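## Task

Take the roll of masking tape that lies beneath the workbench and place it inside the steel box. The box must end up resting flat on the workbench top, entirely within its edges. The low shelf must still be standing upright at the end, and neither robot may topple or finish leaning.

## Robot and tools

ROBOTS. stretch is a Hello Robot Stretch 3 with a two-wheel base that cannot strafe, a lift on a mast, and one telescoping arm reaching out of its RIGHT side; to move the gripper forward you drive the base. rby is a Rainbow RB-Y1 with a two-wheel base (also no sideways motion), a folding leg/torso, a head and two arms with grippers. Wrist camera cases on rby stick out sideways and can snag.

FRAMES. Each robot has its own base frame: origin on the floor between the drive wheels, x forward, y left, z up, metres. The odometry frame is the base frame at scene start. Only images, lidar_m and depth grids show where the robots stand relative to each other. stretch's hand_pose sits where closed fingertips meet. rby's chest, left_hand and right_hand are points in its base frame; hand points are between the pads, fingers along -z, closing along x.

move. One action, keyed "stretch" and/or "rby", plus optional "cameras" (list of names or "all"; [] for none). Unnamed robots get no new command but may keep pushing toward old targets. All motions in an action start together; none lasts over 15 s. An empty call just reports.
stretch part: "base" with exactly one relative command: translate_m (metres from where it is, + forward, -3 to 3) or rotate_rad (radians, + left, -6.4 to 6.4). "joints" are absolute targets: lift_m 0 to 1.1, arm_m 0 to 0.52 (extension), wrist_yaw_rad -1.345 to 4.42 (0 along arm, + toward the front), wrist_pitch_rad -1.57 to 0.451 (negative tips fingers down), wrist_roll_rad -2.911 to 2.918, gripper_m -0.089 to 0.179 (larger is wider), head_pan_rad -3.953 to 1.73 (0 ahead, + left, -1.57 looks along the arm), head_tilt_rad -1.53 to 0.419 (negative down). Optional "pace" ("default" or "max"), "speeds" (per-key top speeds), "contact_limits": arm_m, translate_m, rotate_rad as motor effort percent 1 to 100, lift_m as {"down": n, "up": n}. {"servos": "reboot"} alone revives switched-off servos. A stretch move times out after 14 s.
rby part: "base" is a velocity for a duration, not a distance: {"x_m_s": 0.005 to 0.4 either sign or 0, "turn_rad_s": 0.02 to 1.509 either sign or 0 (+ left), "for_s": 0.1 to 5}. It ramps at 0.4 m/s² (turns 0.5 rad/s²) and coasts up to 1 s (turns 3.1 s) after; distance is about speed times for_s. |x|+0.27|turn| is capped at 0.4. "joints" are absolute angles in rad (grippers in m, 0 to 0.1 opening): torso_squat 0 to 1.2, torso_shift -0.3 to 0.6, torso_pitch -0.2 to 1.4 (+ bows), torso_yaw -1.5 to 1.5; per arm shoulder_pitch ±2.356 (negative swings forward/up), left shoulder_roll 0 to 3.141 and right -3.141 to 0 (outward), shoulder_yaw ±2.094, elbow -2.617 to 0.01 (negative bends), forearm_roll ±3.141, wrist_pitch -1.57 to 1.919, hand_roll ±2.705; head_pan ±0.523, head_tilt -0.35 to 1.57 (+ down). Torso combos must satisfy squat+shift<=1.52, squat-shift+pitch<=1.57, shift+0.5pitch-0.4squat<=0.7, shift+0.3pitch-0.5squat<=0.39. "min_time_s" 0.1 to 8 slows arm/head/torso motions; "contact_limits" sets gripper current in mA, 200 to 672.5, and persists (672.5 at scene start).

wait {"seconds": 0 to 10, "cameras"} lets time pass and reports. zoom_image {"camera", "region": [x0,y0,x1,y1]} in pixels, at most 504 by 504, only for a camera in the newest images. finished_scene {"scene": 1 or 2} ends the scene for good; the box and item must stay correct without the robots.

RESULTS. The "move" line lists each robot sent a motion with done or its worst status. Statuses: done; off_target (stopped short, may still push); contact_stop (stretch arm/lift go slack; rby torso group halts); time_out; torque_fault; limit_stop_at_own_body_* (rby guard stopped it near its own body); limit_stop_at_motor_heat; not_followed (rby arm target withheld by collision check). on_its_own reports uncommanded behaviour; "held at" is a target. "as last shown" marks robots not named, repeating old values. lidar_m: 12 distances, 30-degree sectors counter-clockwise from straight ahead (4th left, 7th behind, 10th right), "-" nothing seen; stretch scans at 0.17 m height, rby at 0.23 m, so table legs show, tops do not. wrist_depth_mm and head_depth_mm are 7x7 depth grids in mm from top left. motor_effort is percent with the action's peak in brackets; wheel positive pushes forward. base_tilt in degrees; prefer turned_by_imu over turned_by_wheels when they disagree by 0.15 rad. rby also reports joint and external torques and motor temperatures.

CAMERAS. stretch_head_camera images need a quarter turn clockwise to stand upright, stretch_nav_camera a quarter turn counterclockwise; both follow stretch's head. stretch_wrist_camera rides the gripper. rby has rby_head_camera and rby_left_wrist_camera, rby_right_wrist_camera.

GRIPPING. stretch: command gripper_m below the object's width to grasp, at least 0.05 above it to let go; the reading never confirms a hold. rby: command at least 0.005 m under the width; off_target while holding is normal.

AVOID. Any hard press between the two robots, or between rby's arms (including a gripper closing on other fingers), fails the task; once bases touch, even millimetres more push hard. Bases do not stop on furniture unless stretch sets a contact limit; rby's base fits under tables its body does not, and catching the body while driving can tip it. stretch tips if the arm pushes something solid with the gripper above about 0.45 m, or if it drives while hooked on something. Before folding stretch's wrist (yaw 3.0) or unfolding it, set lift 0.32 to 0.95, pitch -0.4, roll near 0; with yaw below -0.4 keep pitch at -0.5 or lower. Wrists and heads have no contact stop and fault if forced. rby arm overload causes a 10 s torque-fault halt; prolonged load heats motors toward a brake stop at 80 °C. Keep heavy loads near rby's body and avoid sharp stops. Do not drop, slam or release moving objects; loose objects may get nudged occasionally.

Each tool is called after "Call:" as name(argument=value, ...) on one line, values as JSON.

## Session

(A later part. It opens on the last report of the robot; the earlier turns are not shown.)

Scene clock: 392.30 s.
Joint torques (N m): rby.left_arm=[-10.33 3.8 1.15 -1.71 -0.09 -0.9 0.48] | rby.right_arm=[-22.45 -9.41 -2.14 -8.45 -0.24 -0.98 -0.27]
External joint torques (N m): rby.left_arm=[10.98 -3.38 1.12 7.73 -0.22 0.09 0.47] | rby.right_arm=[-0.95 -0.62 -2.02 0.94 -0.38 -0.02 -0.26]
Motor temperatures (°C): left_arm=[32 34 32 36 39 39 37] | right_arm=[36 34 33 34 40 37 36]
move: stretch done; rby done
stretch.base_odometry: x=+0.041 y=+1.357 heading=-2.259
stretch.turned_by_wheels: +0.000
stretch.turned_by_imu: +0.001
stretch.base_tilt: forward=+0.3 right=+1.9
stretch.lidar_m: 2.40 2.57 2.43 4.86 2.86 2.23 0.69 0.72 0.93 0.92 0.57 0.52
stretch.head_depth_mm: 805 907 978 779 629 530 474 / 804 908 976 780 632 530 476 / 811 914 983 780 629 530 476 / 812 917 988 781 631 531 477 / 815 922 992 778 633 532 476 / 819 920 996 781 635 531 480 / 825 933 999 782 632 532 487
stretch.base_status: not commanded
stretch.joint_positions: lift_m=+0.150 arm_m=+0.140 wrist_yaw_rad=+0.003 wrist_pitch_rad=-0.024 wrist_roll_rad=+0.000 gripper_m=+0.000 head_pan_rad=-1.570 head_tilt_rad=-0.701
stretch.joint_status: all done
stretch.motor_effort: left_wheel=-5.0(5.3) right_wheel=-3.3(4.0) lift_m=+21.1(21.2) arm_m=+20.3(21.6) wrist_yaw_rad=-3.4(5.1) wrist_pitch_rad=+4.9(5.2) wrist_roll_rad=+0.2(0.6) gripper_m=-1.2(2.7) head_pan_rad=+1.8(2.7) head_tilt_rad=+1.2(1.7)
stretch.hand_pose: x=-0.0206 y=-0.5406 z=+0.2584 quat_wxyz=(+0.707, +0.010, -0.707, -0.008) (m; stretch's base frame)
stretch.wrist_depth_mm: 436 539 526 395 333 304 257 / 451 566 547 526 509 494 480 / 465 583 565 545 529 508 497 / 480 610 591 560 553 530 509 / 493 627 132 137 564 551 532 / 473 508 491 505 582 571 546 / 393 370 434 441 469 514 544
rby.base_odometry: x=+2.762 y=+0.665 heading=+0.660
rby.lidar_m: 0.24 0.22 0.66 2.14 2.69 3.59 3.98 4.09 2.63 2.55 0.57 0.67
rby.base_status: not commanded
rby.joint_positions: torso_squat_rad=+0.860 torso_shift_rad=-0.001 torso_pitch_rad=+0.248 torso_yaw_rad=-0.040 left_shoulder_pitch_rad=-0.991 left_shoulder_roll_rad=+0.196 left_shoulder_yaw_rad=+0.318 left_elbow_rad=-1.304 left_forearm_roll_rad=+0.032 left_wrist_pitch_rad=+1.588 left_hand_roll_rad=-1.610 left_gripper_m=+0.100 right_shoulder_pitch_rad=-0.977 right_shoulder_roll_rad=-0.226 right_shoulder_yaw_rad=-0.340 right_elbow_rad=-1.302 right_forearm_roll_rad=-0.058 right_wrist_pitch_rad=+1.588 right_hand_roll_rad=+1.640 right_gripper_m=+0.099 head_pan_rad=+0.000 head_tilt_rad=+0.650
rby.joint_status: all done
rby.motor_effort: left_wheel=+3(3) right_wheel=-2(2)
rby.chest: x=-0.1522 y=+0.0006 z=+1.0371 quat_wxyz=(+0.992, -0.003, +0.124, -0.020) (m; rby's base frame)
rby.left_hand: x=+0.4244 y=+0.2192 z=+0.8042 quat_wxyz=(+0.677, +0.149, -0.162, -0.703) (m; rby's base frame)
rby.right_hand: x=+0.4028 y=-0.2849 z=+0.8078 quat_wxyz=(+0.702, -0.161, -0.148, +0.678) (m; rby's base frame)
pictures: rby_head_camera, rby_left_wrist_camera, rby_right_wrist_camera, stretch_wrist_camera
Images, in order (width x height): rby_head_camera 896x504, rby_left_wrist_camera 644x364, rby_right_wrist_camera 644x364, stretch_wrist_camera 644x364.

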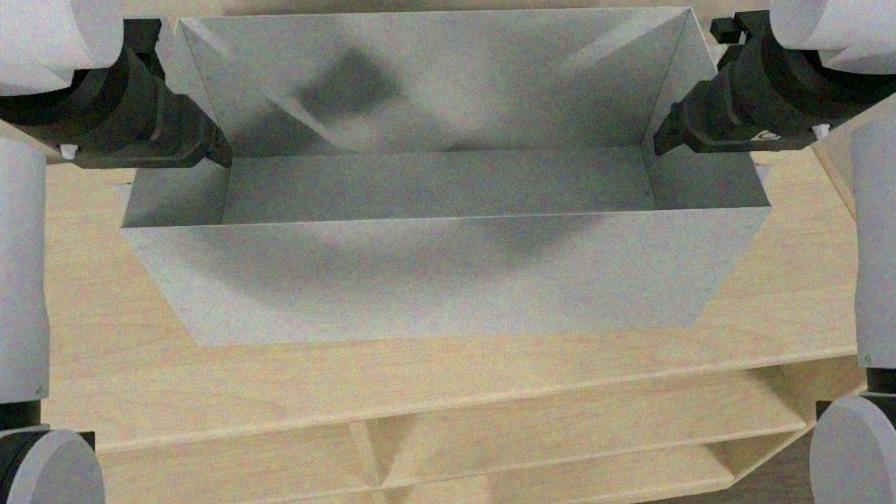

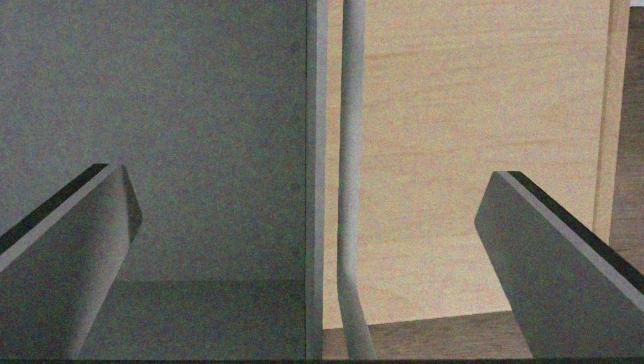

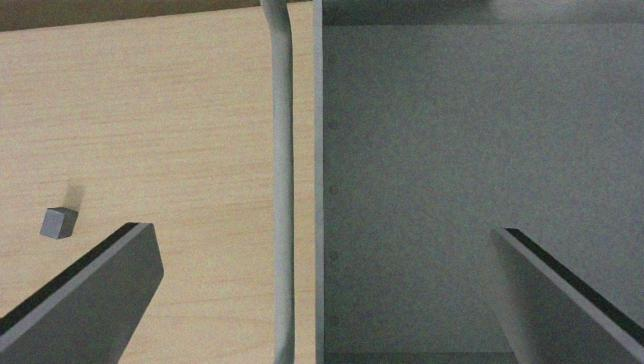

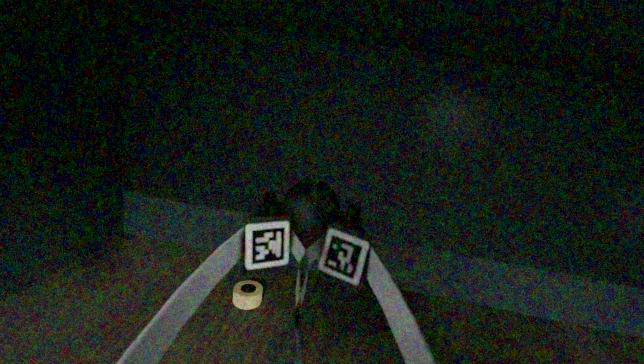

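Call:
move(stretch={"base": {"translate_m": 0.085}, "joints": {"wrist_pitch_rad": -0.3}}, rby={"joints": {"left_gripper_m": 0.0, "right_gripper_m": 0.0}}, cameras=["rby_head_camera", "rby_left_wrist_camera", "rby_right_wrist_camera", "stretch_wrist_camera"])

Scene clock: 405.33 s.
Joint torques (N m): rby.left_arm=[-10.03 3.33 0.62 -1.47 0.49 -0.59 -0.45] | rby.right_arm=[-22.64 -7.89 -0.69 -8.26 0.31 -1.37 -0.22]
External joint torques (N m): rby.left_arm=[11.29 -3.86 0.6 7.97 0.36 0.4 -0.46] | rby.right_arm=[-1.13 0.91 -0.57 1.14 0.18 -0.41 -0.21]
Motor temperatures (°C): left_arm=[32 34 32 36 39 39 37] | right_arm=[36 34 33 34 40 37 36]
move: stretch done; rby done
stretch.base_odometry: x=-0.013 y=+1.291 heading=-2.259
stretch.turned_by_wheels: +0.000
stretch.turned_by_imu: +0.001
stretch.base_tilt: forward=+0.5 right=+1.9
stretch.lidar_m: 2.32 2.50 2.37 4.82 2.96 2.32 0.77 0.80 0.94 0.93 0.46 0.46
stretch.head_depth_mm: 812 910 983 778 631 529 476 / 819 919 988 780 632 530 482 / 818 923 992 782 632 531 486 / 819 926 989 780 633 529 487 / 824 928 1008 780 633 532 487 / 826 934 1011 785 633 532 485 / 833 939 1009 782 633 531 489
stretch.base_status: done
stretch.joint_positions: lift_m=+0.150 arm_m=+0.140 wrist_yaw_rad=+0.003 wrist_pitch_rad=-0.313 wrist_roll_rad=+0.000 gripper_m=+0.000 head_pan_rad=-1.570 head_tilt_rad=-0.701
stretch.joint_status: all done
stretch.motor_effort: left_wheel=+8.5(8.7) right_wheel=-1.6(7.7) lift_m=+21.8(22.0) arm_m=+20.7(21.6) wrist_yaw_rad=-2.2(3.1) wrist_pitch_rad=+2.9(5.3) wrist_roll_rad=+0.3(0.6) gripper_m=-1.7(2.9) head_pan_rad=+1.0(2.4) head_tilt_rad=+2.7(3.1)
stretch.hand_pose: x=-0.0208 y=-0.5213 z=+0.1868 quat_wxyz=(+0.699, +0.112, -0.698, -0.110) (m; stretch's base frame)
stretch.wrist_depth_mm: 352 469 531 510 485 468 449 / 368 489 564 552 520 502 475 / 379 519 620 597 565 543 510 / 388 479 529 569 588 586 556 / 366 400 132 137 478 502 540 / 323 342 331 338 391 407 433 / 286 87 305 312 323 343 363
rby.base_odometry: x=+2.762 y=+0.665 heading=+0.660
rby.lidar_m: 0.23 0.22 0.67 2.14 2.70 3.59 3.98 4.09 2.62 2.56 0.57 0.67
rby.base_status: not commanded
rby.joint_positions: torso_squat_rad=+0.860 torso_shift_rad=-0.001 torso_pitch_rad=+0.248 torso_yaw_rad=-0.040 left_shoulder_pitch_rad=-0.991 left_shoulder_roll_rad=+0.196 left_shoulder_yaw_rad=+0.318 left_elbow_rad=-1.304 left_forearm_roll_rad=+0.032 left_wrist_pitch_rad=+1.588 left_hand_roll_rad=-1.610 left_gripper_m=+0.002 right_shoulder_pitch_rad=-0.977 right_shoulder_roll_rad=-0.226 right_shoulder_yaw_rad=-0.340 right_elbow_rad=-1.302 right_forearm_roll_rad=-0.058 right_wrist_pitch_rad=+1.588 right_hand_roll_rad=+1.640 right_gripper_m=+0.001 head_pan_rad=+0.000 head_tilt_rad=+0.650
rby.joint_status: all done
rby.motor_effort: left_wheel=+2(3) right_wheel=-1(2)
rby.chest: x=-0.1522 y=+0.0006 z=+1.0371 quat_wxyz=(+0.992, -0.003, +0.124, -0.020) (m; rby's base frame)
rby.left_hand: x=+0.4244 y=+0.2193 z=+0.8042 quat_wxyz=(+0.677, +0.149, -0.162, -0.703) (m; rby's base frame)
rby.right_hand: x=+0.4028 y=-0.2852 z=+0.8079 quat_wxyz=(+0.702, -0.161, -0.148, +0.677) (m; rby's base frame)
pictures: rby_head_camera, rby_left_wrist_camera, rby_right_wrist_camera, stretch_wrist_camera
Images, in order (width x height): rby_head_camera 896x504, rby_left_wrist_camera 644x364, rby_right_wrist_camera 644x364, stretch_wrist_camera 644x364.

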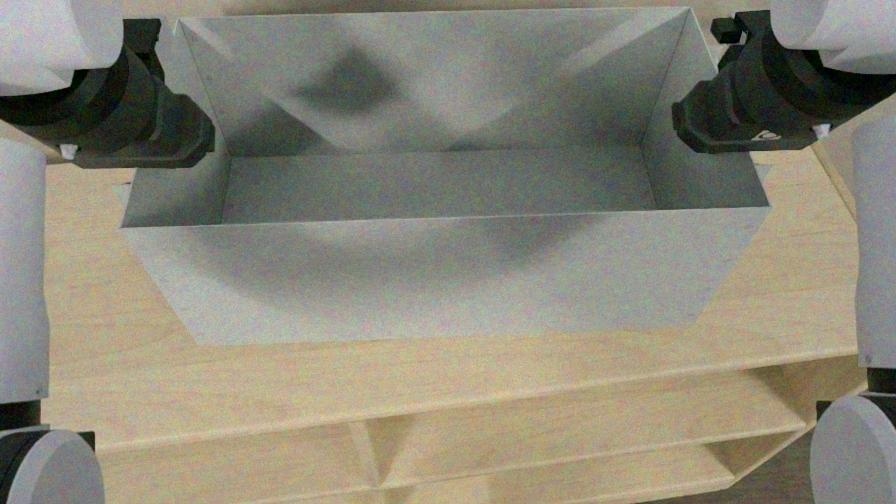

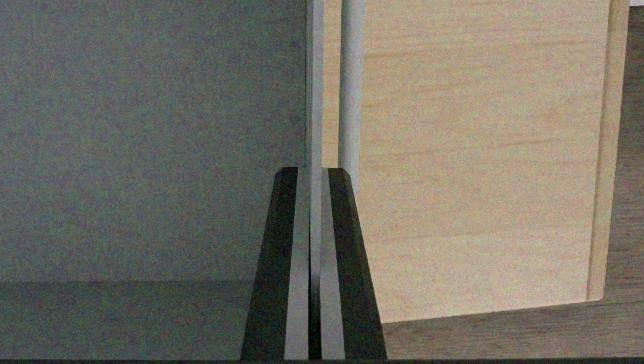

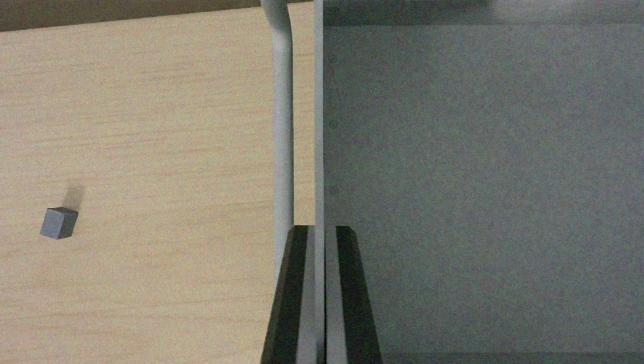

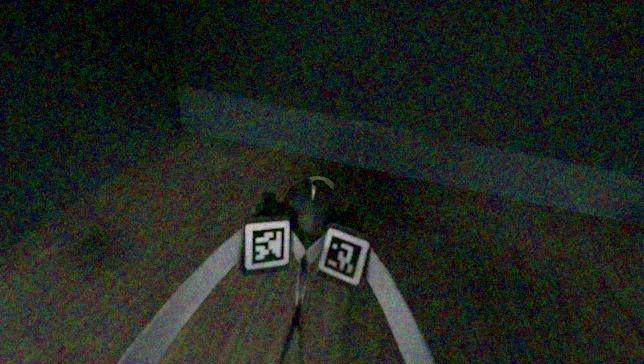

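Call:
move(stretch={"joints": {"gripper_m": 0.13}}, rby={"joints": {"torso_squat_rad": 0.82}, "min_time_s": 2}, cameras=["rby_left_wrist_camera", "rby_right_wrist_camera", "stretch_wrist_camera"])

Call:
move(rby={"joints": {"torso_squat_rad": 0.77}, "min_time_s": 1.5}, cameras=["rby_head_camera", "rby_left_wrist_camera", "rby_right_wrist_camera"])

Scene clock: 436.10 s.
Joint torques (N m): rby.left_arm=[-34.2 9.25 -0.07 -18.23 0.7 -2.82 -0.53] | rby.right_arm=[-34.6 -13.31 -0.76 -16.56 1.09 -4.75 -0.18]
External joint torques (N m): rby.left_arm=[-12.99 2.1 -0.09 -8.77 0.56 -1.85 -0.53] | rby.right_arm=[-13.19 -4.54 -0.64 -7.16 0.96 -3.81 -0.17]
Motor temperatures (°C): left_arm=[32 34 32 36 39 39 37] | right_arm=[36 34 33 34 40 37 36]
move: stretch done; rby done
stretch.base_odometry: x=-0.013 y=+1.291 heading=-2.259
stretch.turned_by_wheels: +0.000
stretch.turned_by_imu: +0.001
stretch.base_tilt: forward=+0.4 right=+1.9
stretch.lidar_m: 2.31 2.50 2.37 4.83 2.96 2.32 0.77 0.80 0.94 0.93 0.46 0.46
stretch.head_depth_mm: 811 914 983 782 632 531 476 / 814 918 985 783 631 530 483 / 817 919 993 778 632 531 485 / 821 923 996 779 631 531 486 / 826 927 1001 782 632 531 486 / 829 932 1008 782 634 532 487 / 834 936 1011 783 632 530 488
stretch.base_status: not commanded
stretch.joint_positions: lift_m=+0.150 arm_m=+0.140 wrist_yaw_rad=+0.003 wrist_pitch_rad=-0.313 wrist_roll_rad=+0.000 gripper_m=+0.130 head_pan_rad=-1.570 head_tilt_rad=-0.700
stretch.joint_status: all done
stretch.motor_effort: left_wheel=+8.5(8.7) right_wheel=-1.4(1.8) lift_m=+22.6(22.6) arm_m=+20.6(21.6) wrist_yaw_rad=-2.5(3.2) wrist_pitch_rad=+3.1(3.2) wrist_roll_rad=+0.6(0.6) gripper_m=-0.2(85.7) head_pan_rad=+1.2(2.3) head_tilt_rad=+2.9(3.9)
stretch.hand_pose: x=-0.0208 y=-0.5213 z=+0.1868 quat_wxyz=(+0.699, +0.112, -0.698, -0.110) (m; stretch's base frame)
stretch.wrist_depth_mm: 353 474 529 513 485 470 449 / 366 494 579 546 521 495 481 / 381 519 619 593 572 544 519 / 387 453 515 547 595 582 554 / 368 125 421 446 441 511 538 / 314 328 354 369 360 129 433 / 282 288 303 316 328 320 362
rby.base_odometry: x=+2.762 y=+0.665 heading=+0.660
rby.lidar_m: 0.24 0.23 0.67 2.14 2.69 3.59 3.98 4.09 2.63 2.56 0.57 0.66
rby.base_status: not commanded
rby.joint_positions: torso_squat_rad=+0.820 torso_shift_rad=+0.001 torso_pitch_rad=+0.252 torso_yaw_rad=-0.040 left_shoulder_pitch_rad=-0.985 left_shoulder_roll_rad=+0.195 left_shoulder_yaw_rad=+0.318 left_elbow_rad=-1.300 left_forearm_roll_rad=+0.032 left_wrist_pitch_rad=+1.589 left_hand_roll_rad=-1.610 left_gripper_m=+0.002 right_shoulder_pitch_rad=-0.974 right_shoulder_roll_rad=-0.225 right_shoulder_yaw_rad=-0.340 right_elbow_rad=-1.300 right_forearm_roll_rad=-0.058 right_wrist_pitch_rad=+1.589 right_hand_roll_rad=+1.640 right_gripper_m=+0.001 head_pan_rad=+0.000 head_tilt_rad=+0.650
rby.joint_status: all done
rby.motor_effort: left_wheel=+3(3) right_wheel=+0(1)
rby.chest: x=-0.1504 y=+0.0006 z=+1.0577 quat_wxyz=(+0.992, -0.003, +0.126, -0.020) (m; rby's base frame)
rby.left_hand: x=+0.4228 y=+0.2198 z=+0.8178 quat_wxyz=(+0.678, +0.144, -0.157, -0.703) (m; rby's base frame)
rby.right_hand: x=+0.4023 y=-0.2850 z=+0.8237 quat_wxyz=(+0.703, -0.157, -0.145, +0.678) (m; rby's base frame)
pictures: rby_left_wrist_camera, rby_right_wrist_camera, stretch_wrist_camera
Images, in order (width x height): rby_left_wrist_camera 644x364, rby_right_wrist_camera 644x364, stretch_wrist_camera 644x364.

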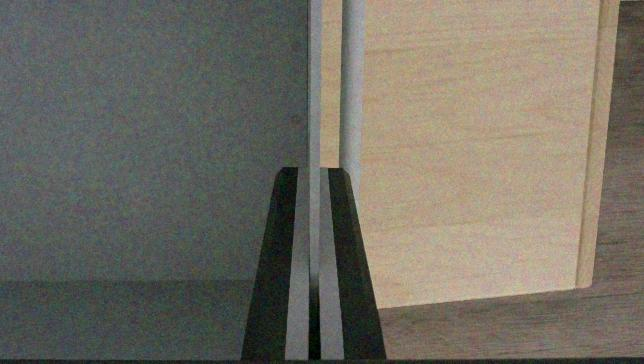

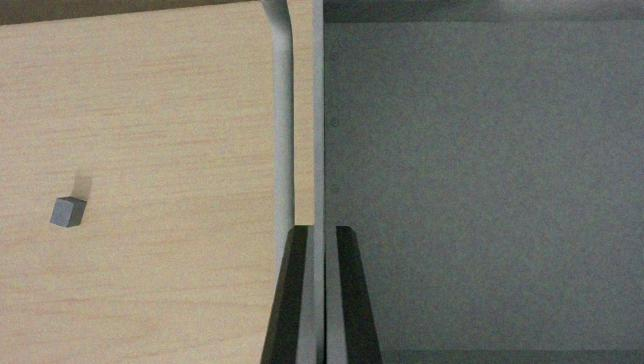

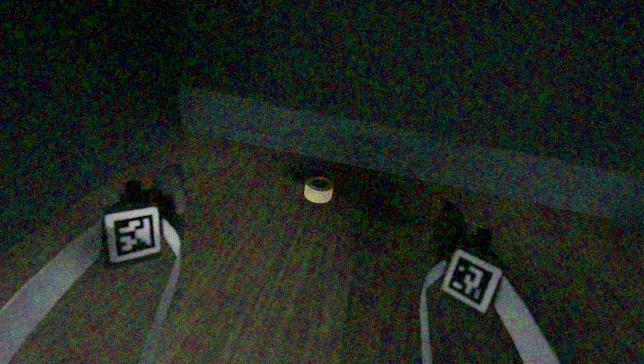

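Scene clock: 437.90 s.
Joint torques (N m): rby.left_arm=[-34.72 9.39 0.39 -18.44 0.54 -2.83 -0.56] | rby.right_arm=[-34.46 -13.14 -0.78 -16.47 1.11 -4.83 -0.26]
External joint torques (N m): rby.left_arm=[-13.52 2.24 0.37 -8.99 0.41 -1.87 -0.56] | rby.right_arm=[-13.05 -4.37 -0.66 -7.07 0.98 -3.89 -0.25]
Motor temperatures (°C): left_arm=[32 34 32 36 39 39 37] | right_arm=[36 34 33 35 40 37 36]
move: rby done
stretch: as last shown
stretch.turned_by_imu: +0.000
stretch.lidar_m: 2.31 2.50 2.38 4.85 2.96 2.32 0.77 0.80 0.94 0.93 0.46 0.46
stretch.head_depth_mm: 809 911 985 778 633 529 476 / 816 915 989 779 631 532 482 / 819 922 995 782 631 531 487 / 822 923 1003 782 632 531 486 / 822 932 999 786 633 531 487 / 830 936 1010 782 632 531 486 / 831 937 1008 779 633 530 488
stretch.motor_effort: left_wheel=+8.4(8.7) right_wheel=-1.2(1.6) lift_m=+22.8(22.8) arm_m=+20.7(21.7) wrist_yaw_rad=-2.5(3.0) wrist_pitch_rad=+2.6(3.2) wrist_roll_rad=+0.4(0.6) gripper_m=+0.0(1.4) head_pan_rad=+0.9(2.0) head_tilt_rad=+3.2(3.8)
stretch.wrist_depth_mm: 353 471 531 501 487 463 444 / 367 491 568 547 520 500 480 / 376 522 618 590 568 538 517 / 387 453 515 545 589 582 566 / 368 125 420 445 441 510 544 / 316 328 351 370 359 129 431 / 279 289 303 314 330 317 361
rby.base_odometry: x=+2.762 y=+0.665 heading=+0.660
rby.lidar_m: 0.23 0.22 0.67 2.13 2.69 3.58 3.97 4.09 2.63 2.57 0.59 0.67
rby.base_status: not commanded
rby.joint_positions: torso_squat_rad=+0.770 torso_shift_rad=+0.001 torso_pitch_rad=+0.252 torso_yaw_rad=-0.040 left_shoulder_pitch_rad=-0.985 left_shoulder_roll_rad=+0.195 left_shoulder_yaw_rad=+0.318 left_elbow_rad=-1.300 left_forearm_roll_rad=+0.032 left_wrist_pitch_rad=+1.589 left_hand_roll_rad=-1.610 left_gripper_m=+0.002 right_shoulder_pitch_rad=-0.974 right_shoulder_roll_rad=-0.225 right_shoulder_yaw_rad=-0.340 right_elbow_rad=-1.300 right_forearm_roll_rad=-0.058 right_wrist_pitch_rad=+1.589 right_hand_roll_rad=+1.640 right_gripper_m=+0.001 head_pan_rad=+0.000 head_tilt_rad=+0.650
rby.joint_status: all done
rby.motor_effort: left_wheel=+3(3) right_wheel=-1(1)
rby.chest: x=-0.1504 y=+0.0006 z=+1.0827 quat_wxyz=(+0.992, -0.003, +0.126, -0.020) (m; rby's base frame)
rby.left_hand: x=+0.4228 y=+0.2198 z=+0.8427 quat_wxyz=(+0.678, +0.144, -0.157, -0.703) (m; rby's base frame)
rby.right_hand: x=+0.4023 y=-0.2850 z=+0.8487 quat_wxyz=(+0.703, -0.157, -0.145, +0.678) (m; rby's base frame)
pictures: rby_head_camera, rby_left_wrist_camera, rby_right_wrist_camera
Images, in order (width x height): rby_head_camera 896x504, rby_left_wrist_camera 644x364, rby_right_wrist_camera 644x364.

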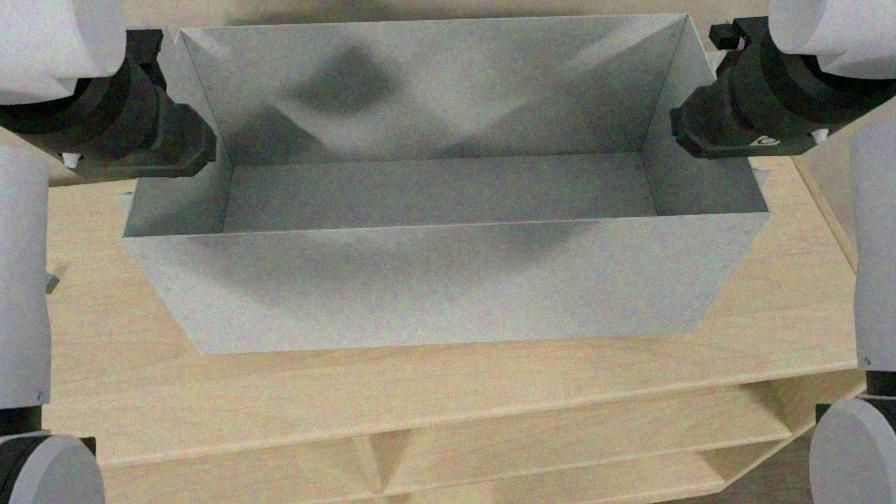

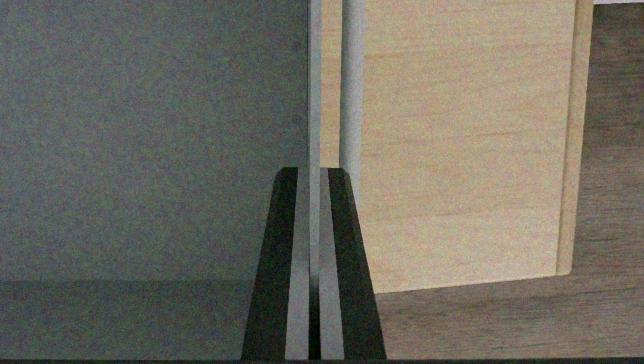

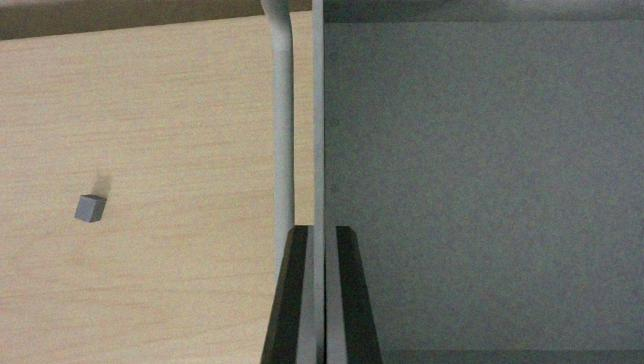

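Call:
move(stretch={"joints": {"lift_m": 0.06, "wrist_pitch_rad": -0.49}}, rby={"joints": {"torso_squat_rad": 0.3}, "min_time_s": 2.5}, cameras=["rby_head_camera", "rby_left_wrist_camera", "rby_right_wrist_camera", "stretch_wrist_camera"])

Scene clock: 462.70 s.
Joint torques (N m): rby.left_arm=[-35.59 9.23 0.35 -18.71 0.62 -3.11 -0.46] | rby.right_arm=[-35.35 -13.52 -0.7 -16.89 1.1 -4.93 -0.18]
External joint torques (N m): rby.left_arm=[-14.39 2.08 0.33 -9.26 0.49 -2.14 -0.46] | rby.right_arm=[-13.94 -4.75 -0.58 -7.49 0.96 -3.99 -0.17]
Motor temperatures (°C): left_arm=[33 34 32 37 39 39 37] | right_arm=[36 34 33 35 40 37 36]
move: stretch done; rby done
stretch.base_odometry: x=-0.013 y=+1.291 heading=-2.259
stretch.turned_by_wheels: +0.000
stretch.turned_by_imu: +0.001
stretch.base_tilt: forward=+0.4 right=+1.8
stretch.lidar_m: 2.32 2.50 2.38 4.84 2.97 2.32 0.78 0.80 0.94 0.93 0.46 0.46
stretch.head_depth_mm: 814 915 979 781 630 531 477 / 814 918 988 779 634 530 483 / 817 926 995 783 632 531 487 / 821 925 996 782 633 531 486 / 825 930 1004 778 633 532 487 / 833 936 1010 783 633 532 486 / 832 941 1010 783 633 531 487
stretch.base_status: not commanded
stretch.joint_positions: lift_m=+0.060 arm_m=+0.140 wrist_yaw_rad=+0.003 wrist_pitch_rad=-0.502 wrist_roll_rad=+0.000 gripper_m=+0.130 head_pan_rad=-1.570 head_tilt_rad=-0.700
stretch.joint_status: all done
stretch.motor_effort: left_wheel=+8.6(8.8) right_wheel=-1.6(1.8) lift_m=+19.5(23.2) arm_m=+20.8(21.5) wrist_yaw_rad=-2.8(2.9) wrist_pitch_rad=+2.6(6.3) wrist_roll_rad=+0.3(0.6) gripper_m=+0.4(2.0) head_pan_rad=+0.9(2.1) head_tilt_rad=+3.0(3.7)
stretch.hand_pose: x=-0.0209 y=-0.4980 z=+0.0543 quat_wxyz=(+0.686, +0.177, -0.684, -0.175) (m; stretch's base frame)
stretch.wrist_depth_mm: 356 429 492 513 504 477 462 / 331 350 373 401 441 488 489 / 274 287 302 321 349 370 398 / 232 229 253 268 283 298 316 / 206 125 218 229 228 253 264 / 176 182 191 199 199 130 225 / 161 165 170 179 182 124 197
rby.base_odometry: x=+2.762 y=+0.665 heading=+0.660
rby.lidar_m: 0.24 0.22 0.67 2.14 2.70 3.58 3.97 4.09 2.62 2.55 0.57 0.66
rby.base_status: not commanded
rby.joint_positions: torso_squat_rad=+0.300 torso_shift_rad=+0.001 torso_pitch_rad=+0.252 torso_yaw_rad=-0.040 left_shoulder_pitch_rad=-0.985 left_shoulder_roll_rad=+0.195 left_shoulder_yaw_rad=+0.318 left_elbow_rad=-1.300 left_forearm_roll_rad=+0.032 left_wrist_pitch_rad=+1.589 left_hand_roll_rad=-1.610 left_gripper_m=+0.002 right_shoulder_pitch_rad=-0.974 right_shoulder_roll_rad=-0.225 right_shoulder_yaw_rad=-0.340 right_elbow_rad=-1.300 right_forearm_roll_rad=-0.058 right_wrist_pitch_rad=+1.589 right_hand_roll_rad=+1.640 right_gripper_m=+0.001 head_pan_rad=+0.000 head_tilt_rad=+0.650
rby.joint_status: all done
rby.motor_effort: left_wheel=+2(3) right_wheel=-1(1)
rby.chest: x=-0.1502 y=+0.0007 z=+1.2489 quat_wxyz=(+0.992, -0.003, +0.126, -0.020) (m; rby's base frame)
rby.left_hand: x=+0.4229 y=+0.2199 z=+1.0087 quat_wxyz=(+0.678, +0.144, -0.157, -0.703) (m; rby's base frame)
rby.right_hand: x=+0.4023 y=-0.2849 z=+1.0147 quat_wxyz=(+0.703, -0.157, -0.145, +0.678) (m; rby's base frame)
pictures: rby_head_camera, rby_left_wrist_camera, rby_right_wrist_camera, stretch_wrist_camera
Images, in order (width x height): rby_head_camera 896x504, rby_left_wrist_camera 644x364, rby_right_wrist_camera 644x364, stretch_wrist_camera 644x364.

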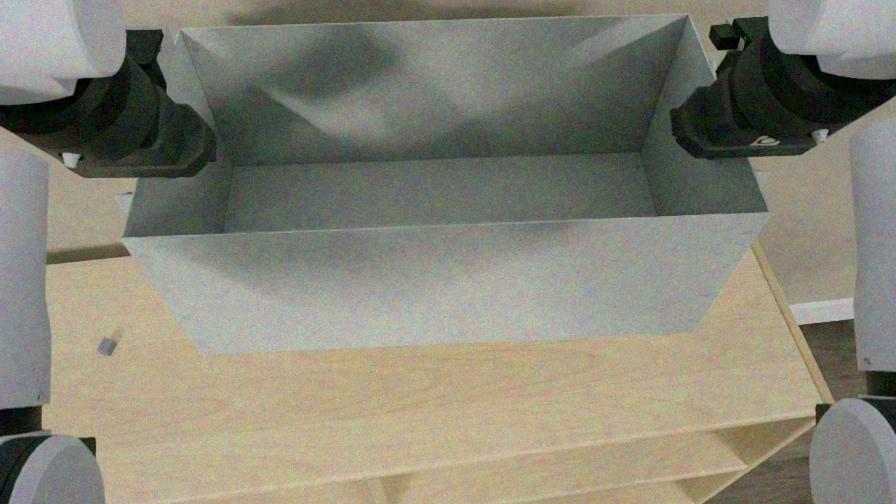

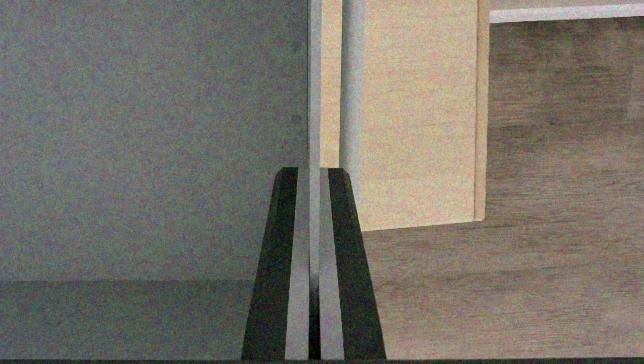

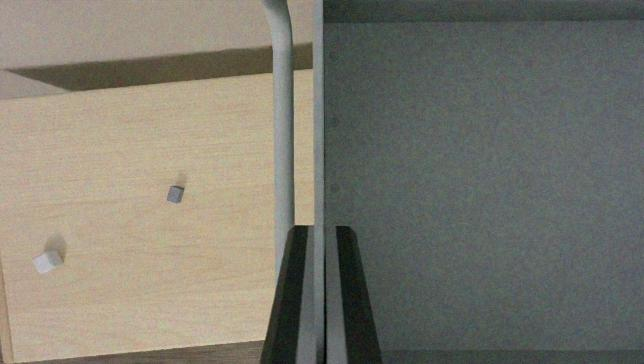

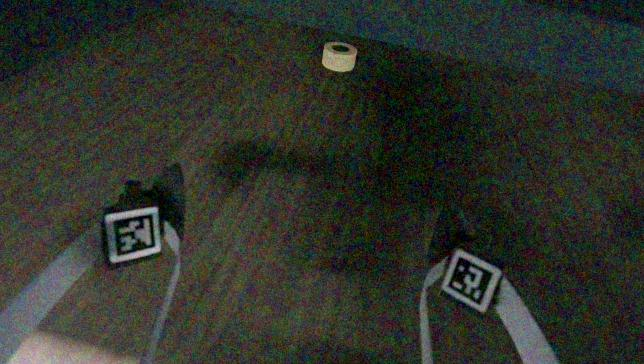

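Call:
move(stretch={"base": {"translate_m": -0.012}, "joints": {"arm_m": 0.27}}, rby={"base": {"x_m_s": -0.25, "for_s": 4.8}}, cameras=["rby_head_camera", "rby_left_wrist_camera", "rby_right_wrist_camera", "stretch_wrist_camera"])

Scene clock: 526.77 s.
Joint torques (N m): rby.left_arm=[-35.72 9.63 0.03 -18.77 0.72 -3.05 -0.5] | rby.right_arm=[-36.48 -13.68 -0.81 -17.27 1.11 -5.48 -0.19]
External joint torques (N m): rby.left_arm=[-14.51 2.48 0.01 -9.32 0.58 -2.09 -0.51] | rby.right_arm=[-15.07 -4.92 -0.69 -7.87 0.98 -4.54 -0.19]
Motor temperatures (°C): left_arm=[33 34 32 38 39 39 37] | right_arm=[37 34 33 36 40 38 36]
move: stretch done; rby done
stretch.base_odometry: x=-0.006 y=+1.300 heading=-2.259
stretch.turned_by_wheels: +0.000
stretch.turned_by_imu: +0.002
stretch.base_tilt: forward=+0.5 right=+1.9
stretch.lidar_m: 2.32 2.51 2.03 2.07 2.95 2.30 0.76 0.79 0.94 0.93 0.47 0.46
stretch.head_depth_mm: 809 909 982 777 632 530 476 / 813 916 981 778 632 530 478 / 816 923 986 782 632 530 484 / 823 924 991 784 632 532 486 / 824 931 997 780 633 532 486 / 826 935 1003 784 632 530 487 / 830 933 1008 785 633 533 487
stretch.base_status: done
stretch.joint_positions: lift_m=+0.060 arm_m=+0.270 wrist_yaw_rad=+0.003 wrist_pitch_rad=-0.502 wrist_roll_rad=+0.000 gripper_m=+0.130 head_pan_rad=-1.570 head_tilt_rad=-0.700
stretch.joint_status: all done
stretch.motor_effort: left_wheel=-2.3(5.5) right_wheel=-6.8(11.4) lift_m=+26.2(26.3) arm_m=+18.1(23.3) wrist_yaw_rad=-2.5(3.1) wrist_pitch_rad=+2.7(3.0) wrist_roll_rad=+0.3(0.6) gripper_m=+0.0(1.4) head_pan_rad=+0.5(1.5) head_tilt_rad=+2.7(3.6)
stretch.hand_pose: x=-0.0210 y=-0.6280 z=+0.0543 quat_wxyz=(+0.685, +0.177, -0.684, -0.175) (m; stretch's base frame)
stretch.wrist_depth_mm: 354 424 424 403 382 362 350 / 330 350 374 400 411 401 380 / 273 286 301 316 347 369 390 / 231 229 252 266 284 298 316 / 205 125 218 228 229 250 265 / 176 180 192 198 197 129 225 / 161 166 170 177 181 124 195
rby.base_odometry: x=+1.814 y=-0.071 heading=+0.661
rby.lidar_m: 1.82 1.53 2.51 2.56 2.64 2.91 2.77 2.87 2.24 2.17 2.72 1.55
rby.base_status: done (sent for 4.8 of 4.8 s)
rby.joint_positions: torso_squat_rad=+0.300 torso_shift_rad=+0.001 torso_pitch_rad=+0.252 torso_yaw_rad=-0.040 left_shoulder_pitch_rad=-0.984 left_shoulder_roll_rad=+0.194 left_shoulder_yaw_rad=+0.318 left_elbow_rad=-1.300 left_forearm_roll_rad=+0.032 left_wrist_pitch_rad=+1.589 left_hand_roll_rad=-1.610 left_gripper_m=+0.002 right_shoulder_pitch_rad=-0.974 right_shoulder_roll_rad=-0.225 right_shoulder_yaw_rad=-0.340 right_elbow_rad=-1.300 right_forearm_roll_rad=-0.058 right_wrist_pitch_rad=+1.589 right_hand_roll_rad=+1.640 right_gripper_m=+0.001 head_pan_rad=+0.000 head_tilt_rad=+0.650
rby.joint_status: not commanded
rby.motor_effort: left_wheel=+2(24) right_wheel=-1(20)
rby.chest: x=-0.1503 y=+0.0007 z=+1.2489 quat_wxyz=(+0.992, -0.003, +0.126, -0.020) (m; rby's base frame)
rby.left_hand: x=+0.4228 y=+0.2199 z=+1.0088 quat_wxyz=(+0.678, +0.144, -0.157, -0.703) (m; rby's base frame)
rby.right_hand: x=+0.4022 y=-0.2849 z=+1.0146 quat_wxyz=(+0.703, -0.157, -0.144, +0.678) (m; rby's base frame)
pictures: rby_head_camera, rby_left_wrist_camera, rby_right_wrist_camera, stretch_wrist_camera
Images, in order (width x height): rby_head_camera 896x504, rby_left_wrist_camera 644x364, rby_right_wrist_camera 644x364, stretch_wrist_camera 644x364.

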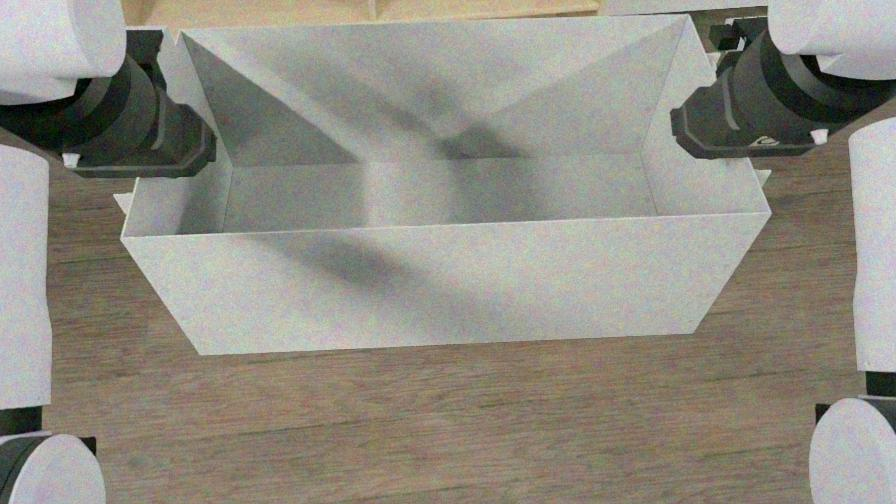

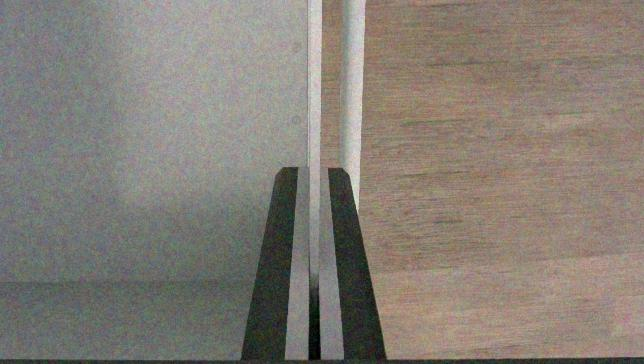

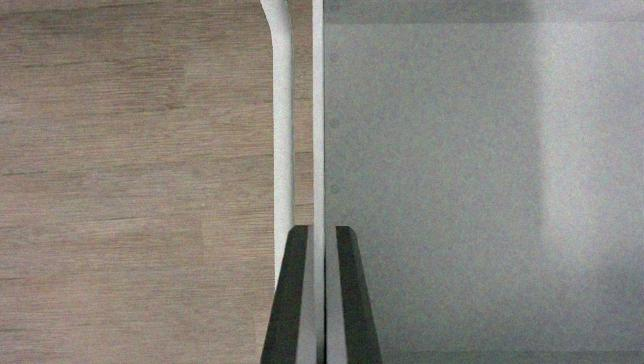

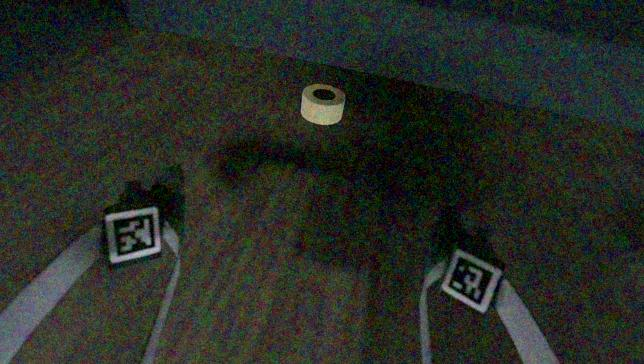

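Call:
move(stretch={"joints": {"lift_m": 0.032, "arm_m": 0.405}, "speeds": {"arm_m": 0.1}}, rby={"base": {"turn_rad_s": -0.4, "for_s": 3.64}, "joints": {"head_tilt_rad": 0.2}}, cameras=["rby_head_camera", "stretch_wrist_camera"])

Scene clock: 545.93 s.
Joint torques (N m): rby.left_arm=[-35.27 9.76 -0.43 -18.84 0.77 -3.1 -0.41] | rby.right_arm=[-36.3 -14.07 -0.87 -17.11 1.15 -5.41 -0.17]
External joint torques (N m): rby.left_arm=[-14.07 2.62 -0.45 -9.39 0.64 -2.13 -0.41] | rby.right_arm=[-14.89 -5.3 -0.75 -7.71 1.02 -4.47 -0.16]
Motor temperatures (°C): left_arm=[33 34 32 38 39 39 37] | right_arm=[37 34 33 36 40 38 36]
move: stretch done; rby done
stretch.base_odometry: x=-0.006 y=+1.300 heading=-2.259
stretch.turned_by_wheels: +0.000
stretch.turned_by_imu: +0.002
stretch.base_tilt: forward=+0.5 right=+1.9
stretch.lidar_m: 2.32 2.51 2.21 2.19 2.95 2.31 0.76 0.79 0.94 0.93 0.47 0.46
stretch.head_depth_mm: 811 912 977 777 631 530 476 / 816 918 983 783 632 529 477 / 817 921 988 780 633 530 485 / 822 923 996 781 633 531 487 / 824 931 1002 780 632 531 487 / 827 933 1006 782 634 531 487 / 831 941 1009 783 634 532 486
stretch.base_status: not commanded
stretch.joint_positions: lift_m=+0.032 arm_m=+0.405 wrist_yaw_rad=+0.003 wrist_pitch_rad=-0.502 wrist_roll_rad=+0.000 gripper_m=+0.130 head_pan_rad=-1.570 head_tilt_rad=-0.700
stretch.joint_status: all done
stretch.motor_effort: left_wheel=-2.4(2.6) right_wheel=-6.6(7.0) lift_m=+21.5(26.6) arm_m=+17.6(24.8) wrist_yaw_rad=-2.3(3.0) wrist_pitch_rad=+3.0(3.0) wrist_roll_rad=+0.2(0.6) gripper_m=-0.2(1.5) head_pan_rad=-0.6(1.1) head_tilt_rad=+2.3(3.1)
stretch.hand_pose: x=-0.0210 y=-0.7630 z=+0.0262 quat_wxyz=(+0.685, +0.177, -0.684, -0.175) (m; stretch's base frame)
stretch.wrist_depth_mm: 315 303 286 272 260 246 233 / 277 293 305 301 286 271 257 / 227 239 254 272 288 292 286 / 195 193 212 208 237 250 265 / 173 122 183 192 193 212 220 / - 150 160 168 167 129 189 / 136 138 142 148 152 114 166
rby.base_odometry: x=+1.814 y=-0.071 heading=-0.793
rby.lidar_m: 2.53 2.44 1.54 1.42 1.53 2.63 2.57 2.74 2.84 2.79 2.95 2.16
rby.base_status: done (sent for 3.63 of 3.63 s)
rby.joint_positions: torso_squat_rad=+0.300 torso_shift_rad=+0.001 torso_pitch_rad=+0.252 torso_yaw_rad=-0.040 left_shoulder_pitch_rad=-0.984 left_shoulder_roll_rad=+0.194 left_shoulder_yaw_rad=+0.318 left_elbow_rad=-1.300 left_forearm_roll_rad=+0.032 left_wrist_pitch_rad=+1.589 left_hand_roll_rad=-1.610 left_gripper_m=+0.002 right_shoulder_pitch_rad=-0.974 right_shoulder_roll_rad=-0.225 right_shoulder_yaw_rad=-0.340 right_elbow_rad=-1.300 right_forearm_roll_rad=-0.058 right_wrist_pitch_rad=+1.589 right_hand_roll_rad=+1.640 right_gripper_m=+0.001 head_pan_rad=+0.000 head_tilt_rad=+0.200
rby.joint_status: all done
rby.motor_effort: left_wheel=+4(24) right_wheel=+0(18)
rby.chest: x=-0.1503 y=+0.0007 z=+1.2489 quat_wxyz=(+0.992, -0.003, +0.126, -0.020) (m; rby's base frame)
rby.left_hand: x=+0.4228 y=+0.2199 z=+1.0088 quat_wxyz=(+0.678, +0.144, -0.157, -0.703) (m; rby's base frame)
rby.right_hand: x=+0.4022 y=-0.2849 z=+1.0146 quat_wxyz=(+0.703, -0.157, -0.144, +0.678) (m; rby's base frame)
pictures: rby_head_camera, stretch_wrist_camera
Images, in order (width x height): rby_head_camera 896x504, stretch_wrist_camera 644x364.

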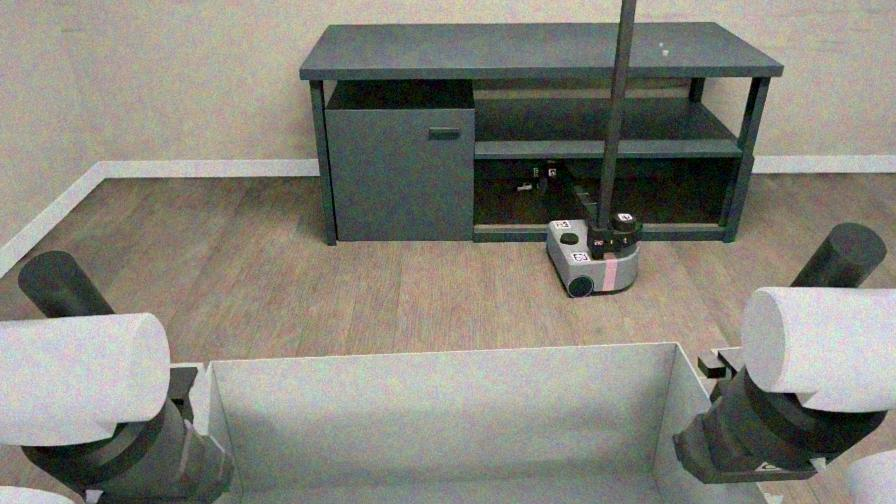

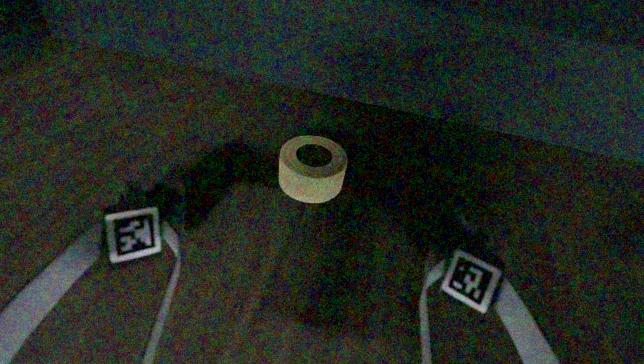

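Call:
move(stretch={"joints": {"arm_m": 0.427}, "speeds": {"arm_m": 0.06}}, rby={"base": {"turn_rad_s": -0.1, "for_s": 0.4}}, cameras=["stretch_wrist_camera"])

Call:
move(stretch={"joints": {"gripper_m": 0.01}}, rby={"base": {"x_m_s": 0.35, "for_s": 3.4}}, cameras=["rby_head_camera", "stretch_wrist_camera"])

Scene clock: 592.37 s.
Joint torques (N m): rby.left_arm=[-35.27 9.67 -0.65 -18.98 0.77 -2.99 -0.58] | rby.right_arm=[-36.28 -14.4 -0.86 -17.18 1.19 -5.45 -0.2]
External joint torques (N m): rby.left_arm=[-14.07 2.53 -0.67 -9.52 0.64 -2.02 -0.59] | rby.right_arm=[-14.87 -5.63 -0.74 -7.78 1.05 -4.52 -0.2]
Motor temperatures (°C): left_arm=[33 34 32 38 39 39 37] | right_arm=[37 34 33 36 40 38 36]
move: stretch done; rby done
stretch.base_odometry: x=-0.006 y=+1.300 heading=-2.259
stretch.turned_by_wheels: +0.000
stretch.turned_by_imu: +0.001
stretch.base_tilt: forward=+0.3 right=+1.9
stretch.lidar_m: 2.33 2.52 2.22 2.20 2.95 2.31 0.76 0.79 0.94 0.93 0.48 0.47
stretch.head_depth_mm: 813 912 983 780 632 529 476 / 812 915 987 783 631 531 478 / 816 921 990 780 632 531 483 / 820 922 999 781 632 532 486 / 824 929 1000 784 632 531 487 / 829 931 1009 783 634 533 487 / 831 936 1009 783 634 533 487
stretch.base_status: not commanded
stretch.joint_positions: lift_m=+0.032 arm_m=+0.427 wrist_yaw_rad=+0.003 wrist_pitch_rad=-0.502 wrist_roll_rad=+0.000 gripper_m=+0.130 head_pan_rad=-1.570 head_tilt_rad=-0.700
stretch.joint_status: all done
stretch.motor_effort: left_wheel=-2.3(2.7) right_wheel=-6.6(7.0) lift_m=+23.8(23.9) arm_m=+20.7(24.1) wrist_yaw_rad=-2.2(2.9) wrist_pitch_rad=+2.7(2.9) wrist_roll_rad=+0.4(0.6) gripper_m=-1.0(2.1) head_pan_rad=-0.3(1.1) head_tilt_rad=+1.7(2.6)
stretch.hand_pose: x=-0.0210 y=-0.7850 z=+0.0262 quat_wxyz=(+0.685, +0.177, -0.684, -0.175) (m; stretch's base frame)
stretch.wrist_depth_mm: 297 282 266 252 238 227 217 / 278 293 292 279 263 250 237 / 228 238 252 269 281 277 261 / 195 193 212 204 236 249 264 / 173 122 183 188 193 212 220 / - 150 160 168 166 130 188 / 135 139 142 148 152 114 164
rby.base_odometry: x=+1.814 y=-0.071 heading=-0.832
rby.lidar_m: 2.43 2.52 1.54 1.42 1.53 2.65 2.57 2.71 2.87 2.79 2.92 2.18
rby.base_status: done (sent for 0.4 of 0.4 s)
rby.joint_positions: torso_squat_rad=+0.300 torso_shift_rad=+0.001 torso_pitch_rad=+0.252 torso_yaw_rad=-0.040 left_shoulder_pitch_rad=-0.984 left_shoulder_roll_rad=+0.194 left_shoulder_yaw_rad=+0.318 left_elbow_rad=-1.300 left_forearm_roll_rad=+0.032 left_wrist_pitch_rad=+1.589 left_hand_roll_rad=-1.610 left_gripper_m=+0.002 right_shoulder_pitch_rad=-0.974 right_shoulder_roll_rad=-0.225 right_shoulder_yaw_rad=-0.340 right_elbow_rad=-1.300 right_forearm_roll_rad=-0.058 right_wrist_pitch_rad=+1.589 right_hand_roll_rad=+1.640 right_gripper_m=+0.001 head_pan_rad=+0.000 head_tilt_rad=+0.200
rby.joint_status: not commanded
rby.motor_effort: left_wheel=+5(25) right_wheel=+1(17)
rby.chest: x=-0.1503 y=+0.0007 z=+1.2489 quat_wxyz=(+0.992, -0.003, +0.126, -0.020) (m; rby's base frame)
rby.left_hand: x=+0.4228 y=+0.2199 z=+1.0088 quat_wxyz=(+0.678, +0.144, -0.157, -0.703) (m; rby's base frame)
rby.right_hand: x=+0.4022 y=-0.2849 z=+1.0146 quat_wxyz=(+0.703, -0.157, -0.144, +0.678) (m; rby's base frame)
pictures: stretch_wrist_camera
Images, in order (width x height): stretch_wrist_camera 644x364.

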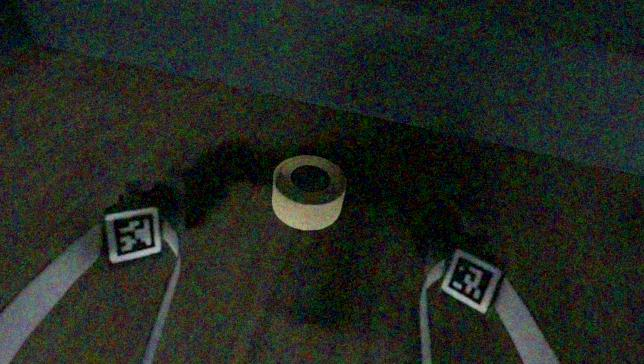

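Scene clock: 597.20 s.
Joint torques (N m): rby.left_arm=[-34.75 9.63 -0.81 -18.93 0.8 -3.08 -0.6] | rby.right_arm=[-36.42 -14.33 -0.89 -17.05 1.22 -4.94 -0.26]
External joint torques (N m): rby.left_arm=[-13.55 2.49 -0.83 -9.48 0.67 -2.11 -0.6] | rby.right_arm=[-15.01 -5.56 -0.77 -7.65 1.08 -4 -0.26]
Motor temperatures (°C): left_arm=[33 34 32 38 39 39 37] | right_arm=[37 34 33 36 40 38 36]
move: stretch done; rby done
stretch.base_odometry: x=-0.006 y=+1.300 heading=-2.259
stretch.turned_by_wheels: +0.000
stretch.turned_by_imu: +0.001
stretch.base_tilt: forward=+0.4 right=+1.9
stretch.lidar_m: 2.33 2.52 1.03 4.84 2.96 2.30 0.76 0.79 0.94 0.93 0.48 0.47
stretch.head_depth_mm: 813 914 983 777 631 531 475 / 811 915 987 778 631 531 478 / 817 922 989 780 632 531 484 / 818 926 991 780 633 532 487 / 818 928 1000 782 634 530 486 / 827 932 1007 783 634 531 487 / 831 935 1006 780 634 531 487
stretch.base_status: not commanded
stretch.joint_positions: lift_m=+0.032 arm_m=+0.427 wrist_yaw_rad=+0.003 wrist_pitch_rad=-0.502 wrist_roll_rad=+0.000 gripper_m=+0.010 head_pan_rad=-1.570 head_tilt_rad=-0.700
stretch.joint_status: all done
stretch.motor_effort: left_wheel=-2.3(2.8) right_wheel=-6.5(7.0) lift_m=+26.3(26.7) arm_m=+18.1(21.2) wrist_yaw_rad=-2.3(3.3) wrist_pitch_rad=+2.7(3.0) wrist_roll_rad=+0.6(0.6) gripper_m=+0.5(85.6) head_pan_rad=-0.3(1.7) head_tilt_rad=+2.3(3.0)
stretch.hand_pose: x=-0.0210 y=-0.7850 z=+0.0262 quat_wxyz=(+0.685, +0.177, -0.684, -0.175) (m; stretch's base frame)
stretch.wrist_depth_mm: 295 280 265 252 239 228 217 / 277 294 292 279 264 250 237 / 228 239 252 269 280 276 262 / 195 202 214 201 239 249 265 / 169 175 133 136 200 209 220 / 151 154 155 157 175 180 189 / 137 70 142 148 152 160 165
rby.base_odometry: x=+2.615 y=-0.951 heading=-0.832
rby.lidar_m: 1.34 1.39 1.86 1.79 1.51 2.25 3.76 3.89 2.91 2.80 1.81 1.07
rby.base_status: done (sent for 3.4 of 3.4 s)
rby.joint_positions: torso_squat_rad=+0.300 torso_shift_rad=+0.001 torso_pitch_rad=+0.252 torso_yaw_rad=-0.040 left_shoulder_pitch_rad=-0.985 left_shoulder_roll_rad=+0.194 left_shoulder_yaw_rad=+0.318 left_elbow_rad=-1.300 left_forearm_roll_rad=+0.032 left_wrist_pitch_rad=+1.589 left_hand_roll_rad=-1.610 left_gripper_m=+0.002 right_shoulder_pitch_rad=-0.974 right_shoulder_roll_rad=-0.225 right_shoulder_yaw_rad=-0.340 right_elbow_rad=-1.300 right_forearm_roll_rad=-0.058 right_wrist_pitch_rad=+1.589 right_hand_roll_rad=+1.640 right_gripper_m=+0.001 head_pan_rad=+0.000 head_tilt_rad=+0.200
rby.joint_status: not commanded
rby.motor_effort: left_wheel=+0(31) right_wheel=+0(23)
rby.chest: x=-0.1502 y=+0.0007 z=+1.2489 quat_wxyz=(+0.992, -0.003, +0.126, -0.020) (m; rby's base frame)
rby.left_hand: x=+0.4229 y=+0.2198 z=+1.0088 quat_wxyz=(+0.678, +0.144, -0.157, -0.703) (m; rby's base frame)
rby.right_hand: x=+0.4022 y=-0.2849 z=+1.0146 quat_wxyz=(+0.703, -0.157, -0.144, +0.678) (m; rby's base frame)
pictures: rby_head_camera, stretch_wrist_camera
Images, in order (width x height): rby_head_camera 896x504, stretch_wrist_camera 644x364.

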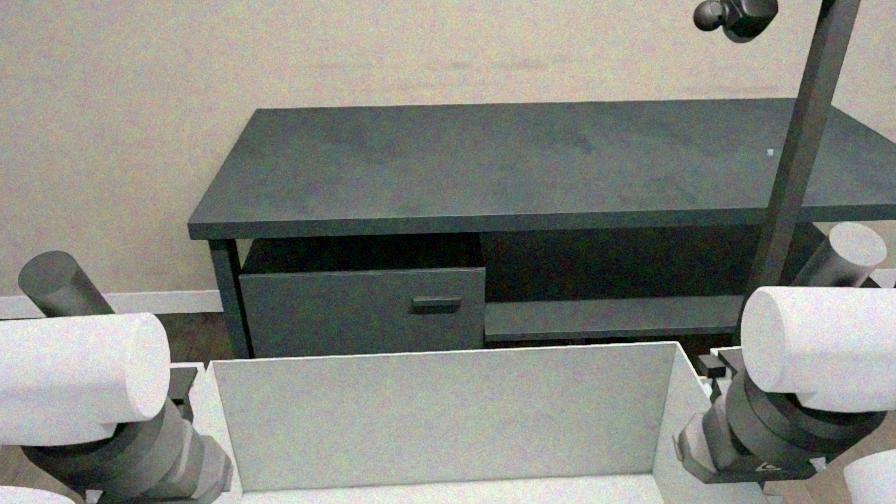

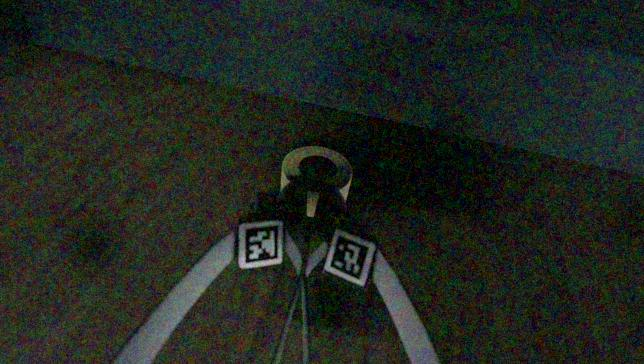

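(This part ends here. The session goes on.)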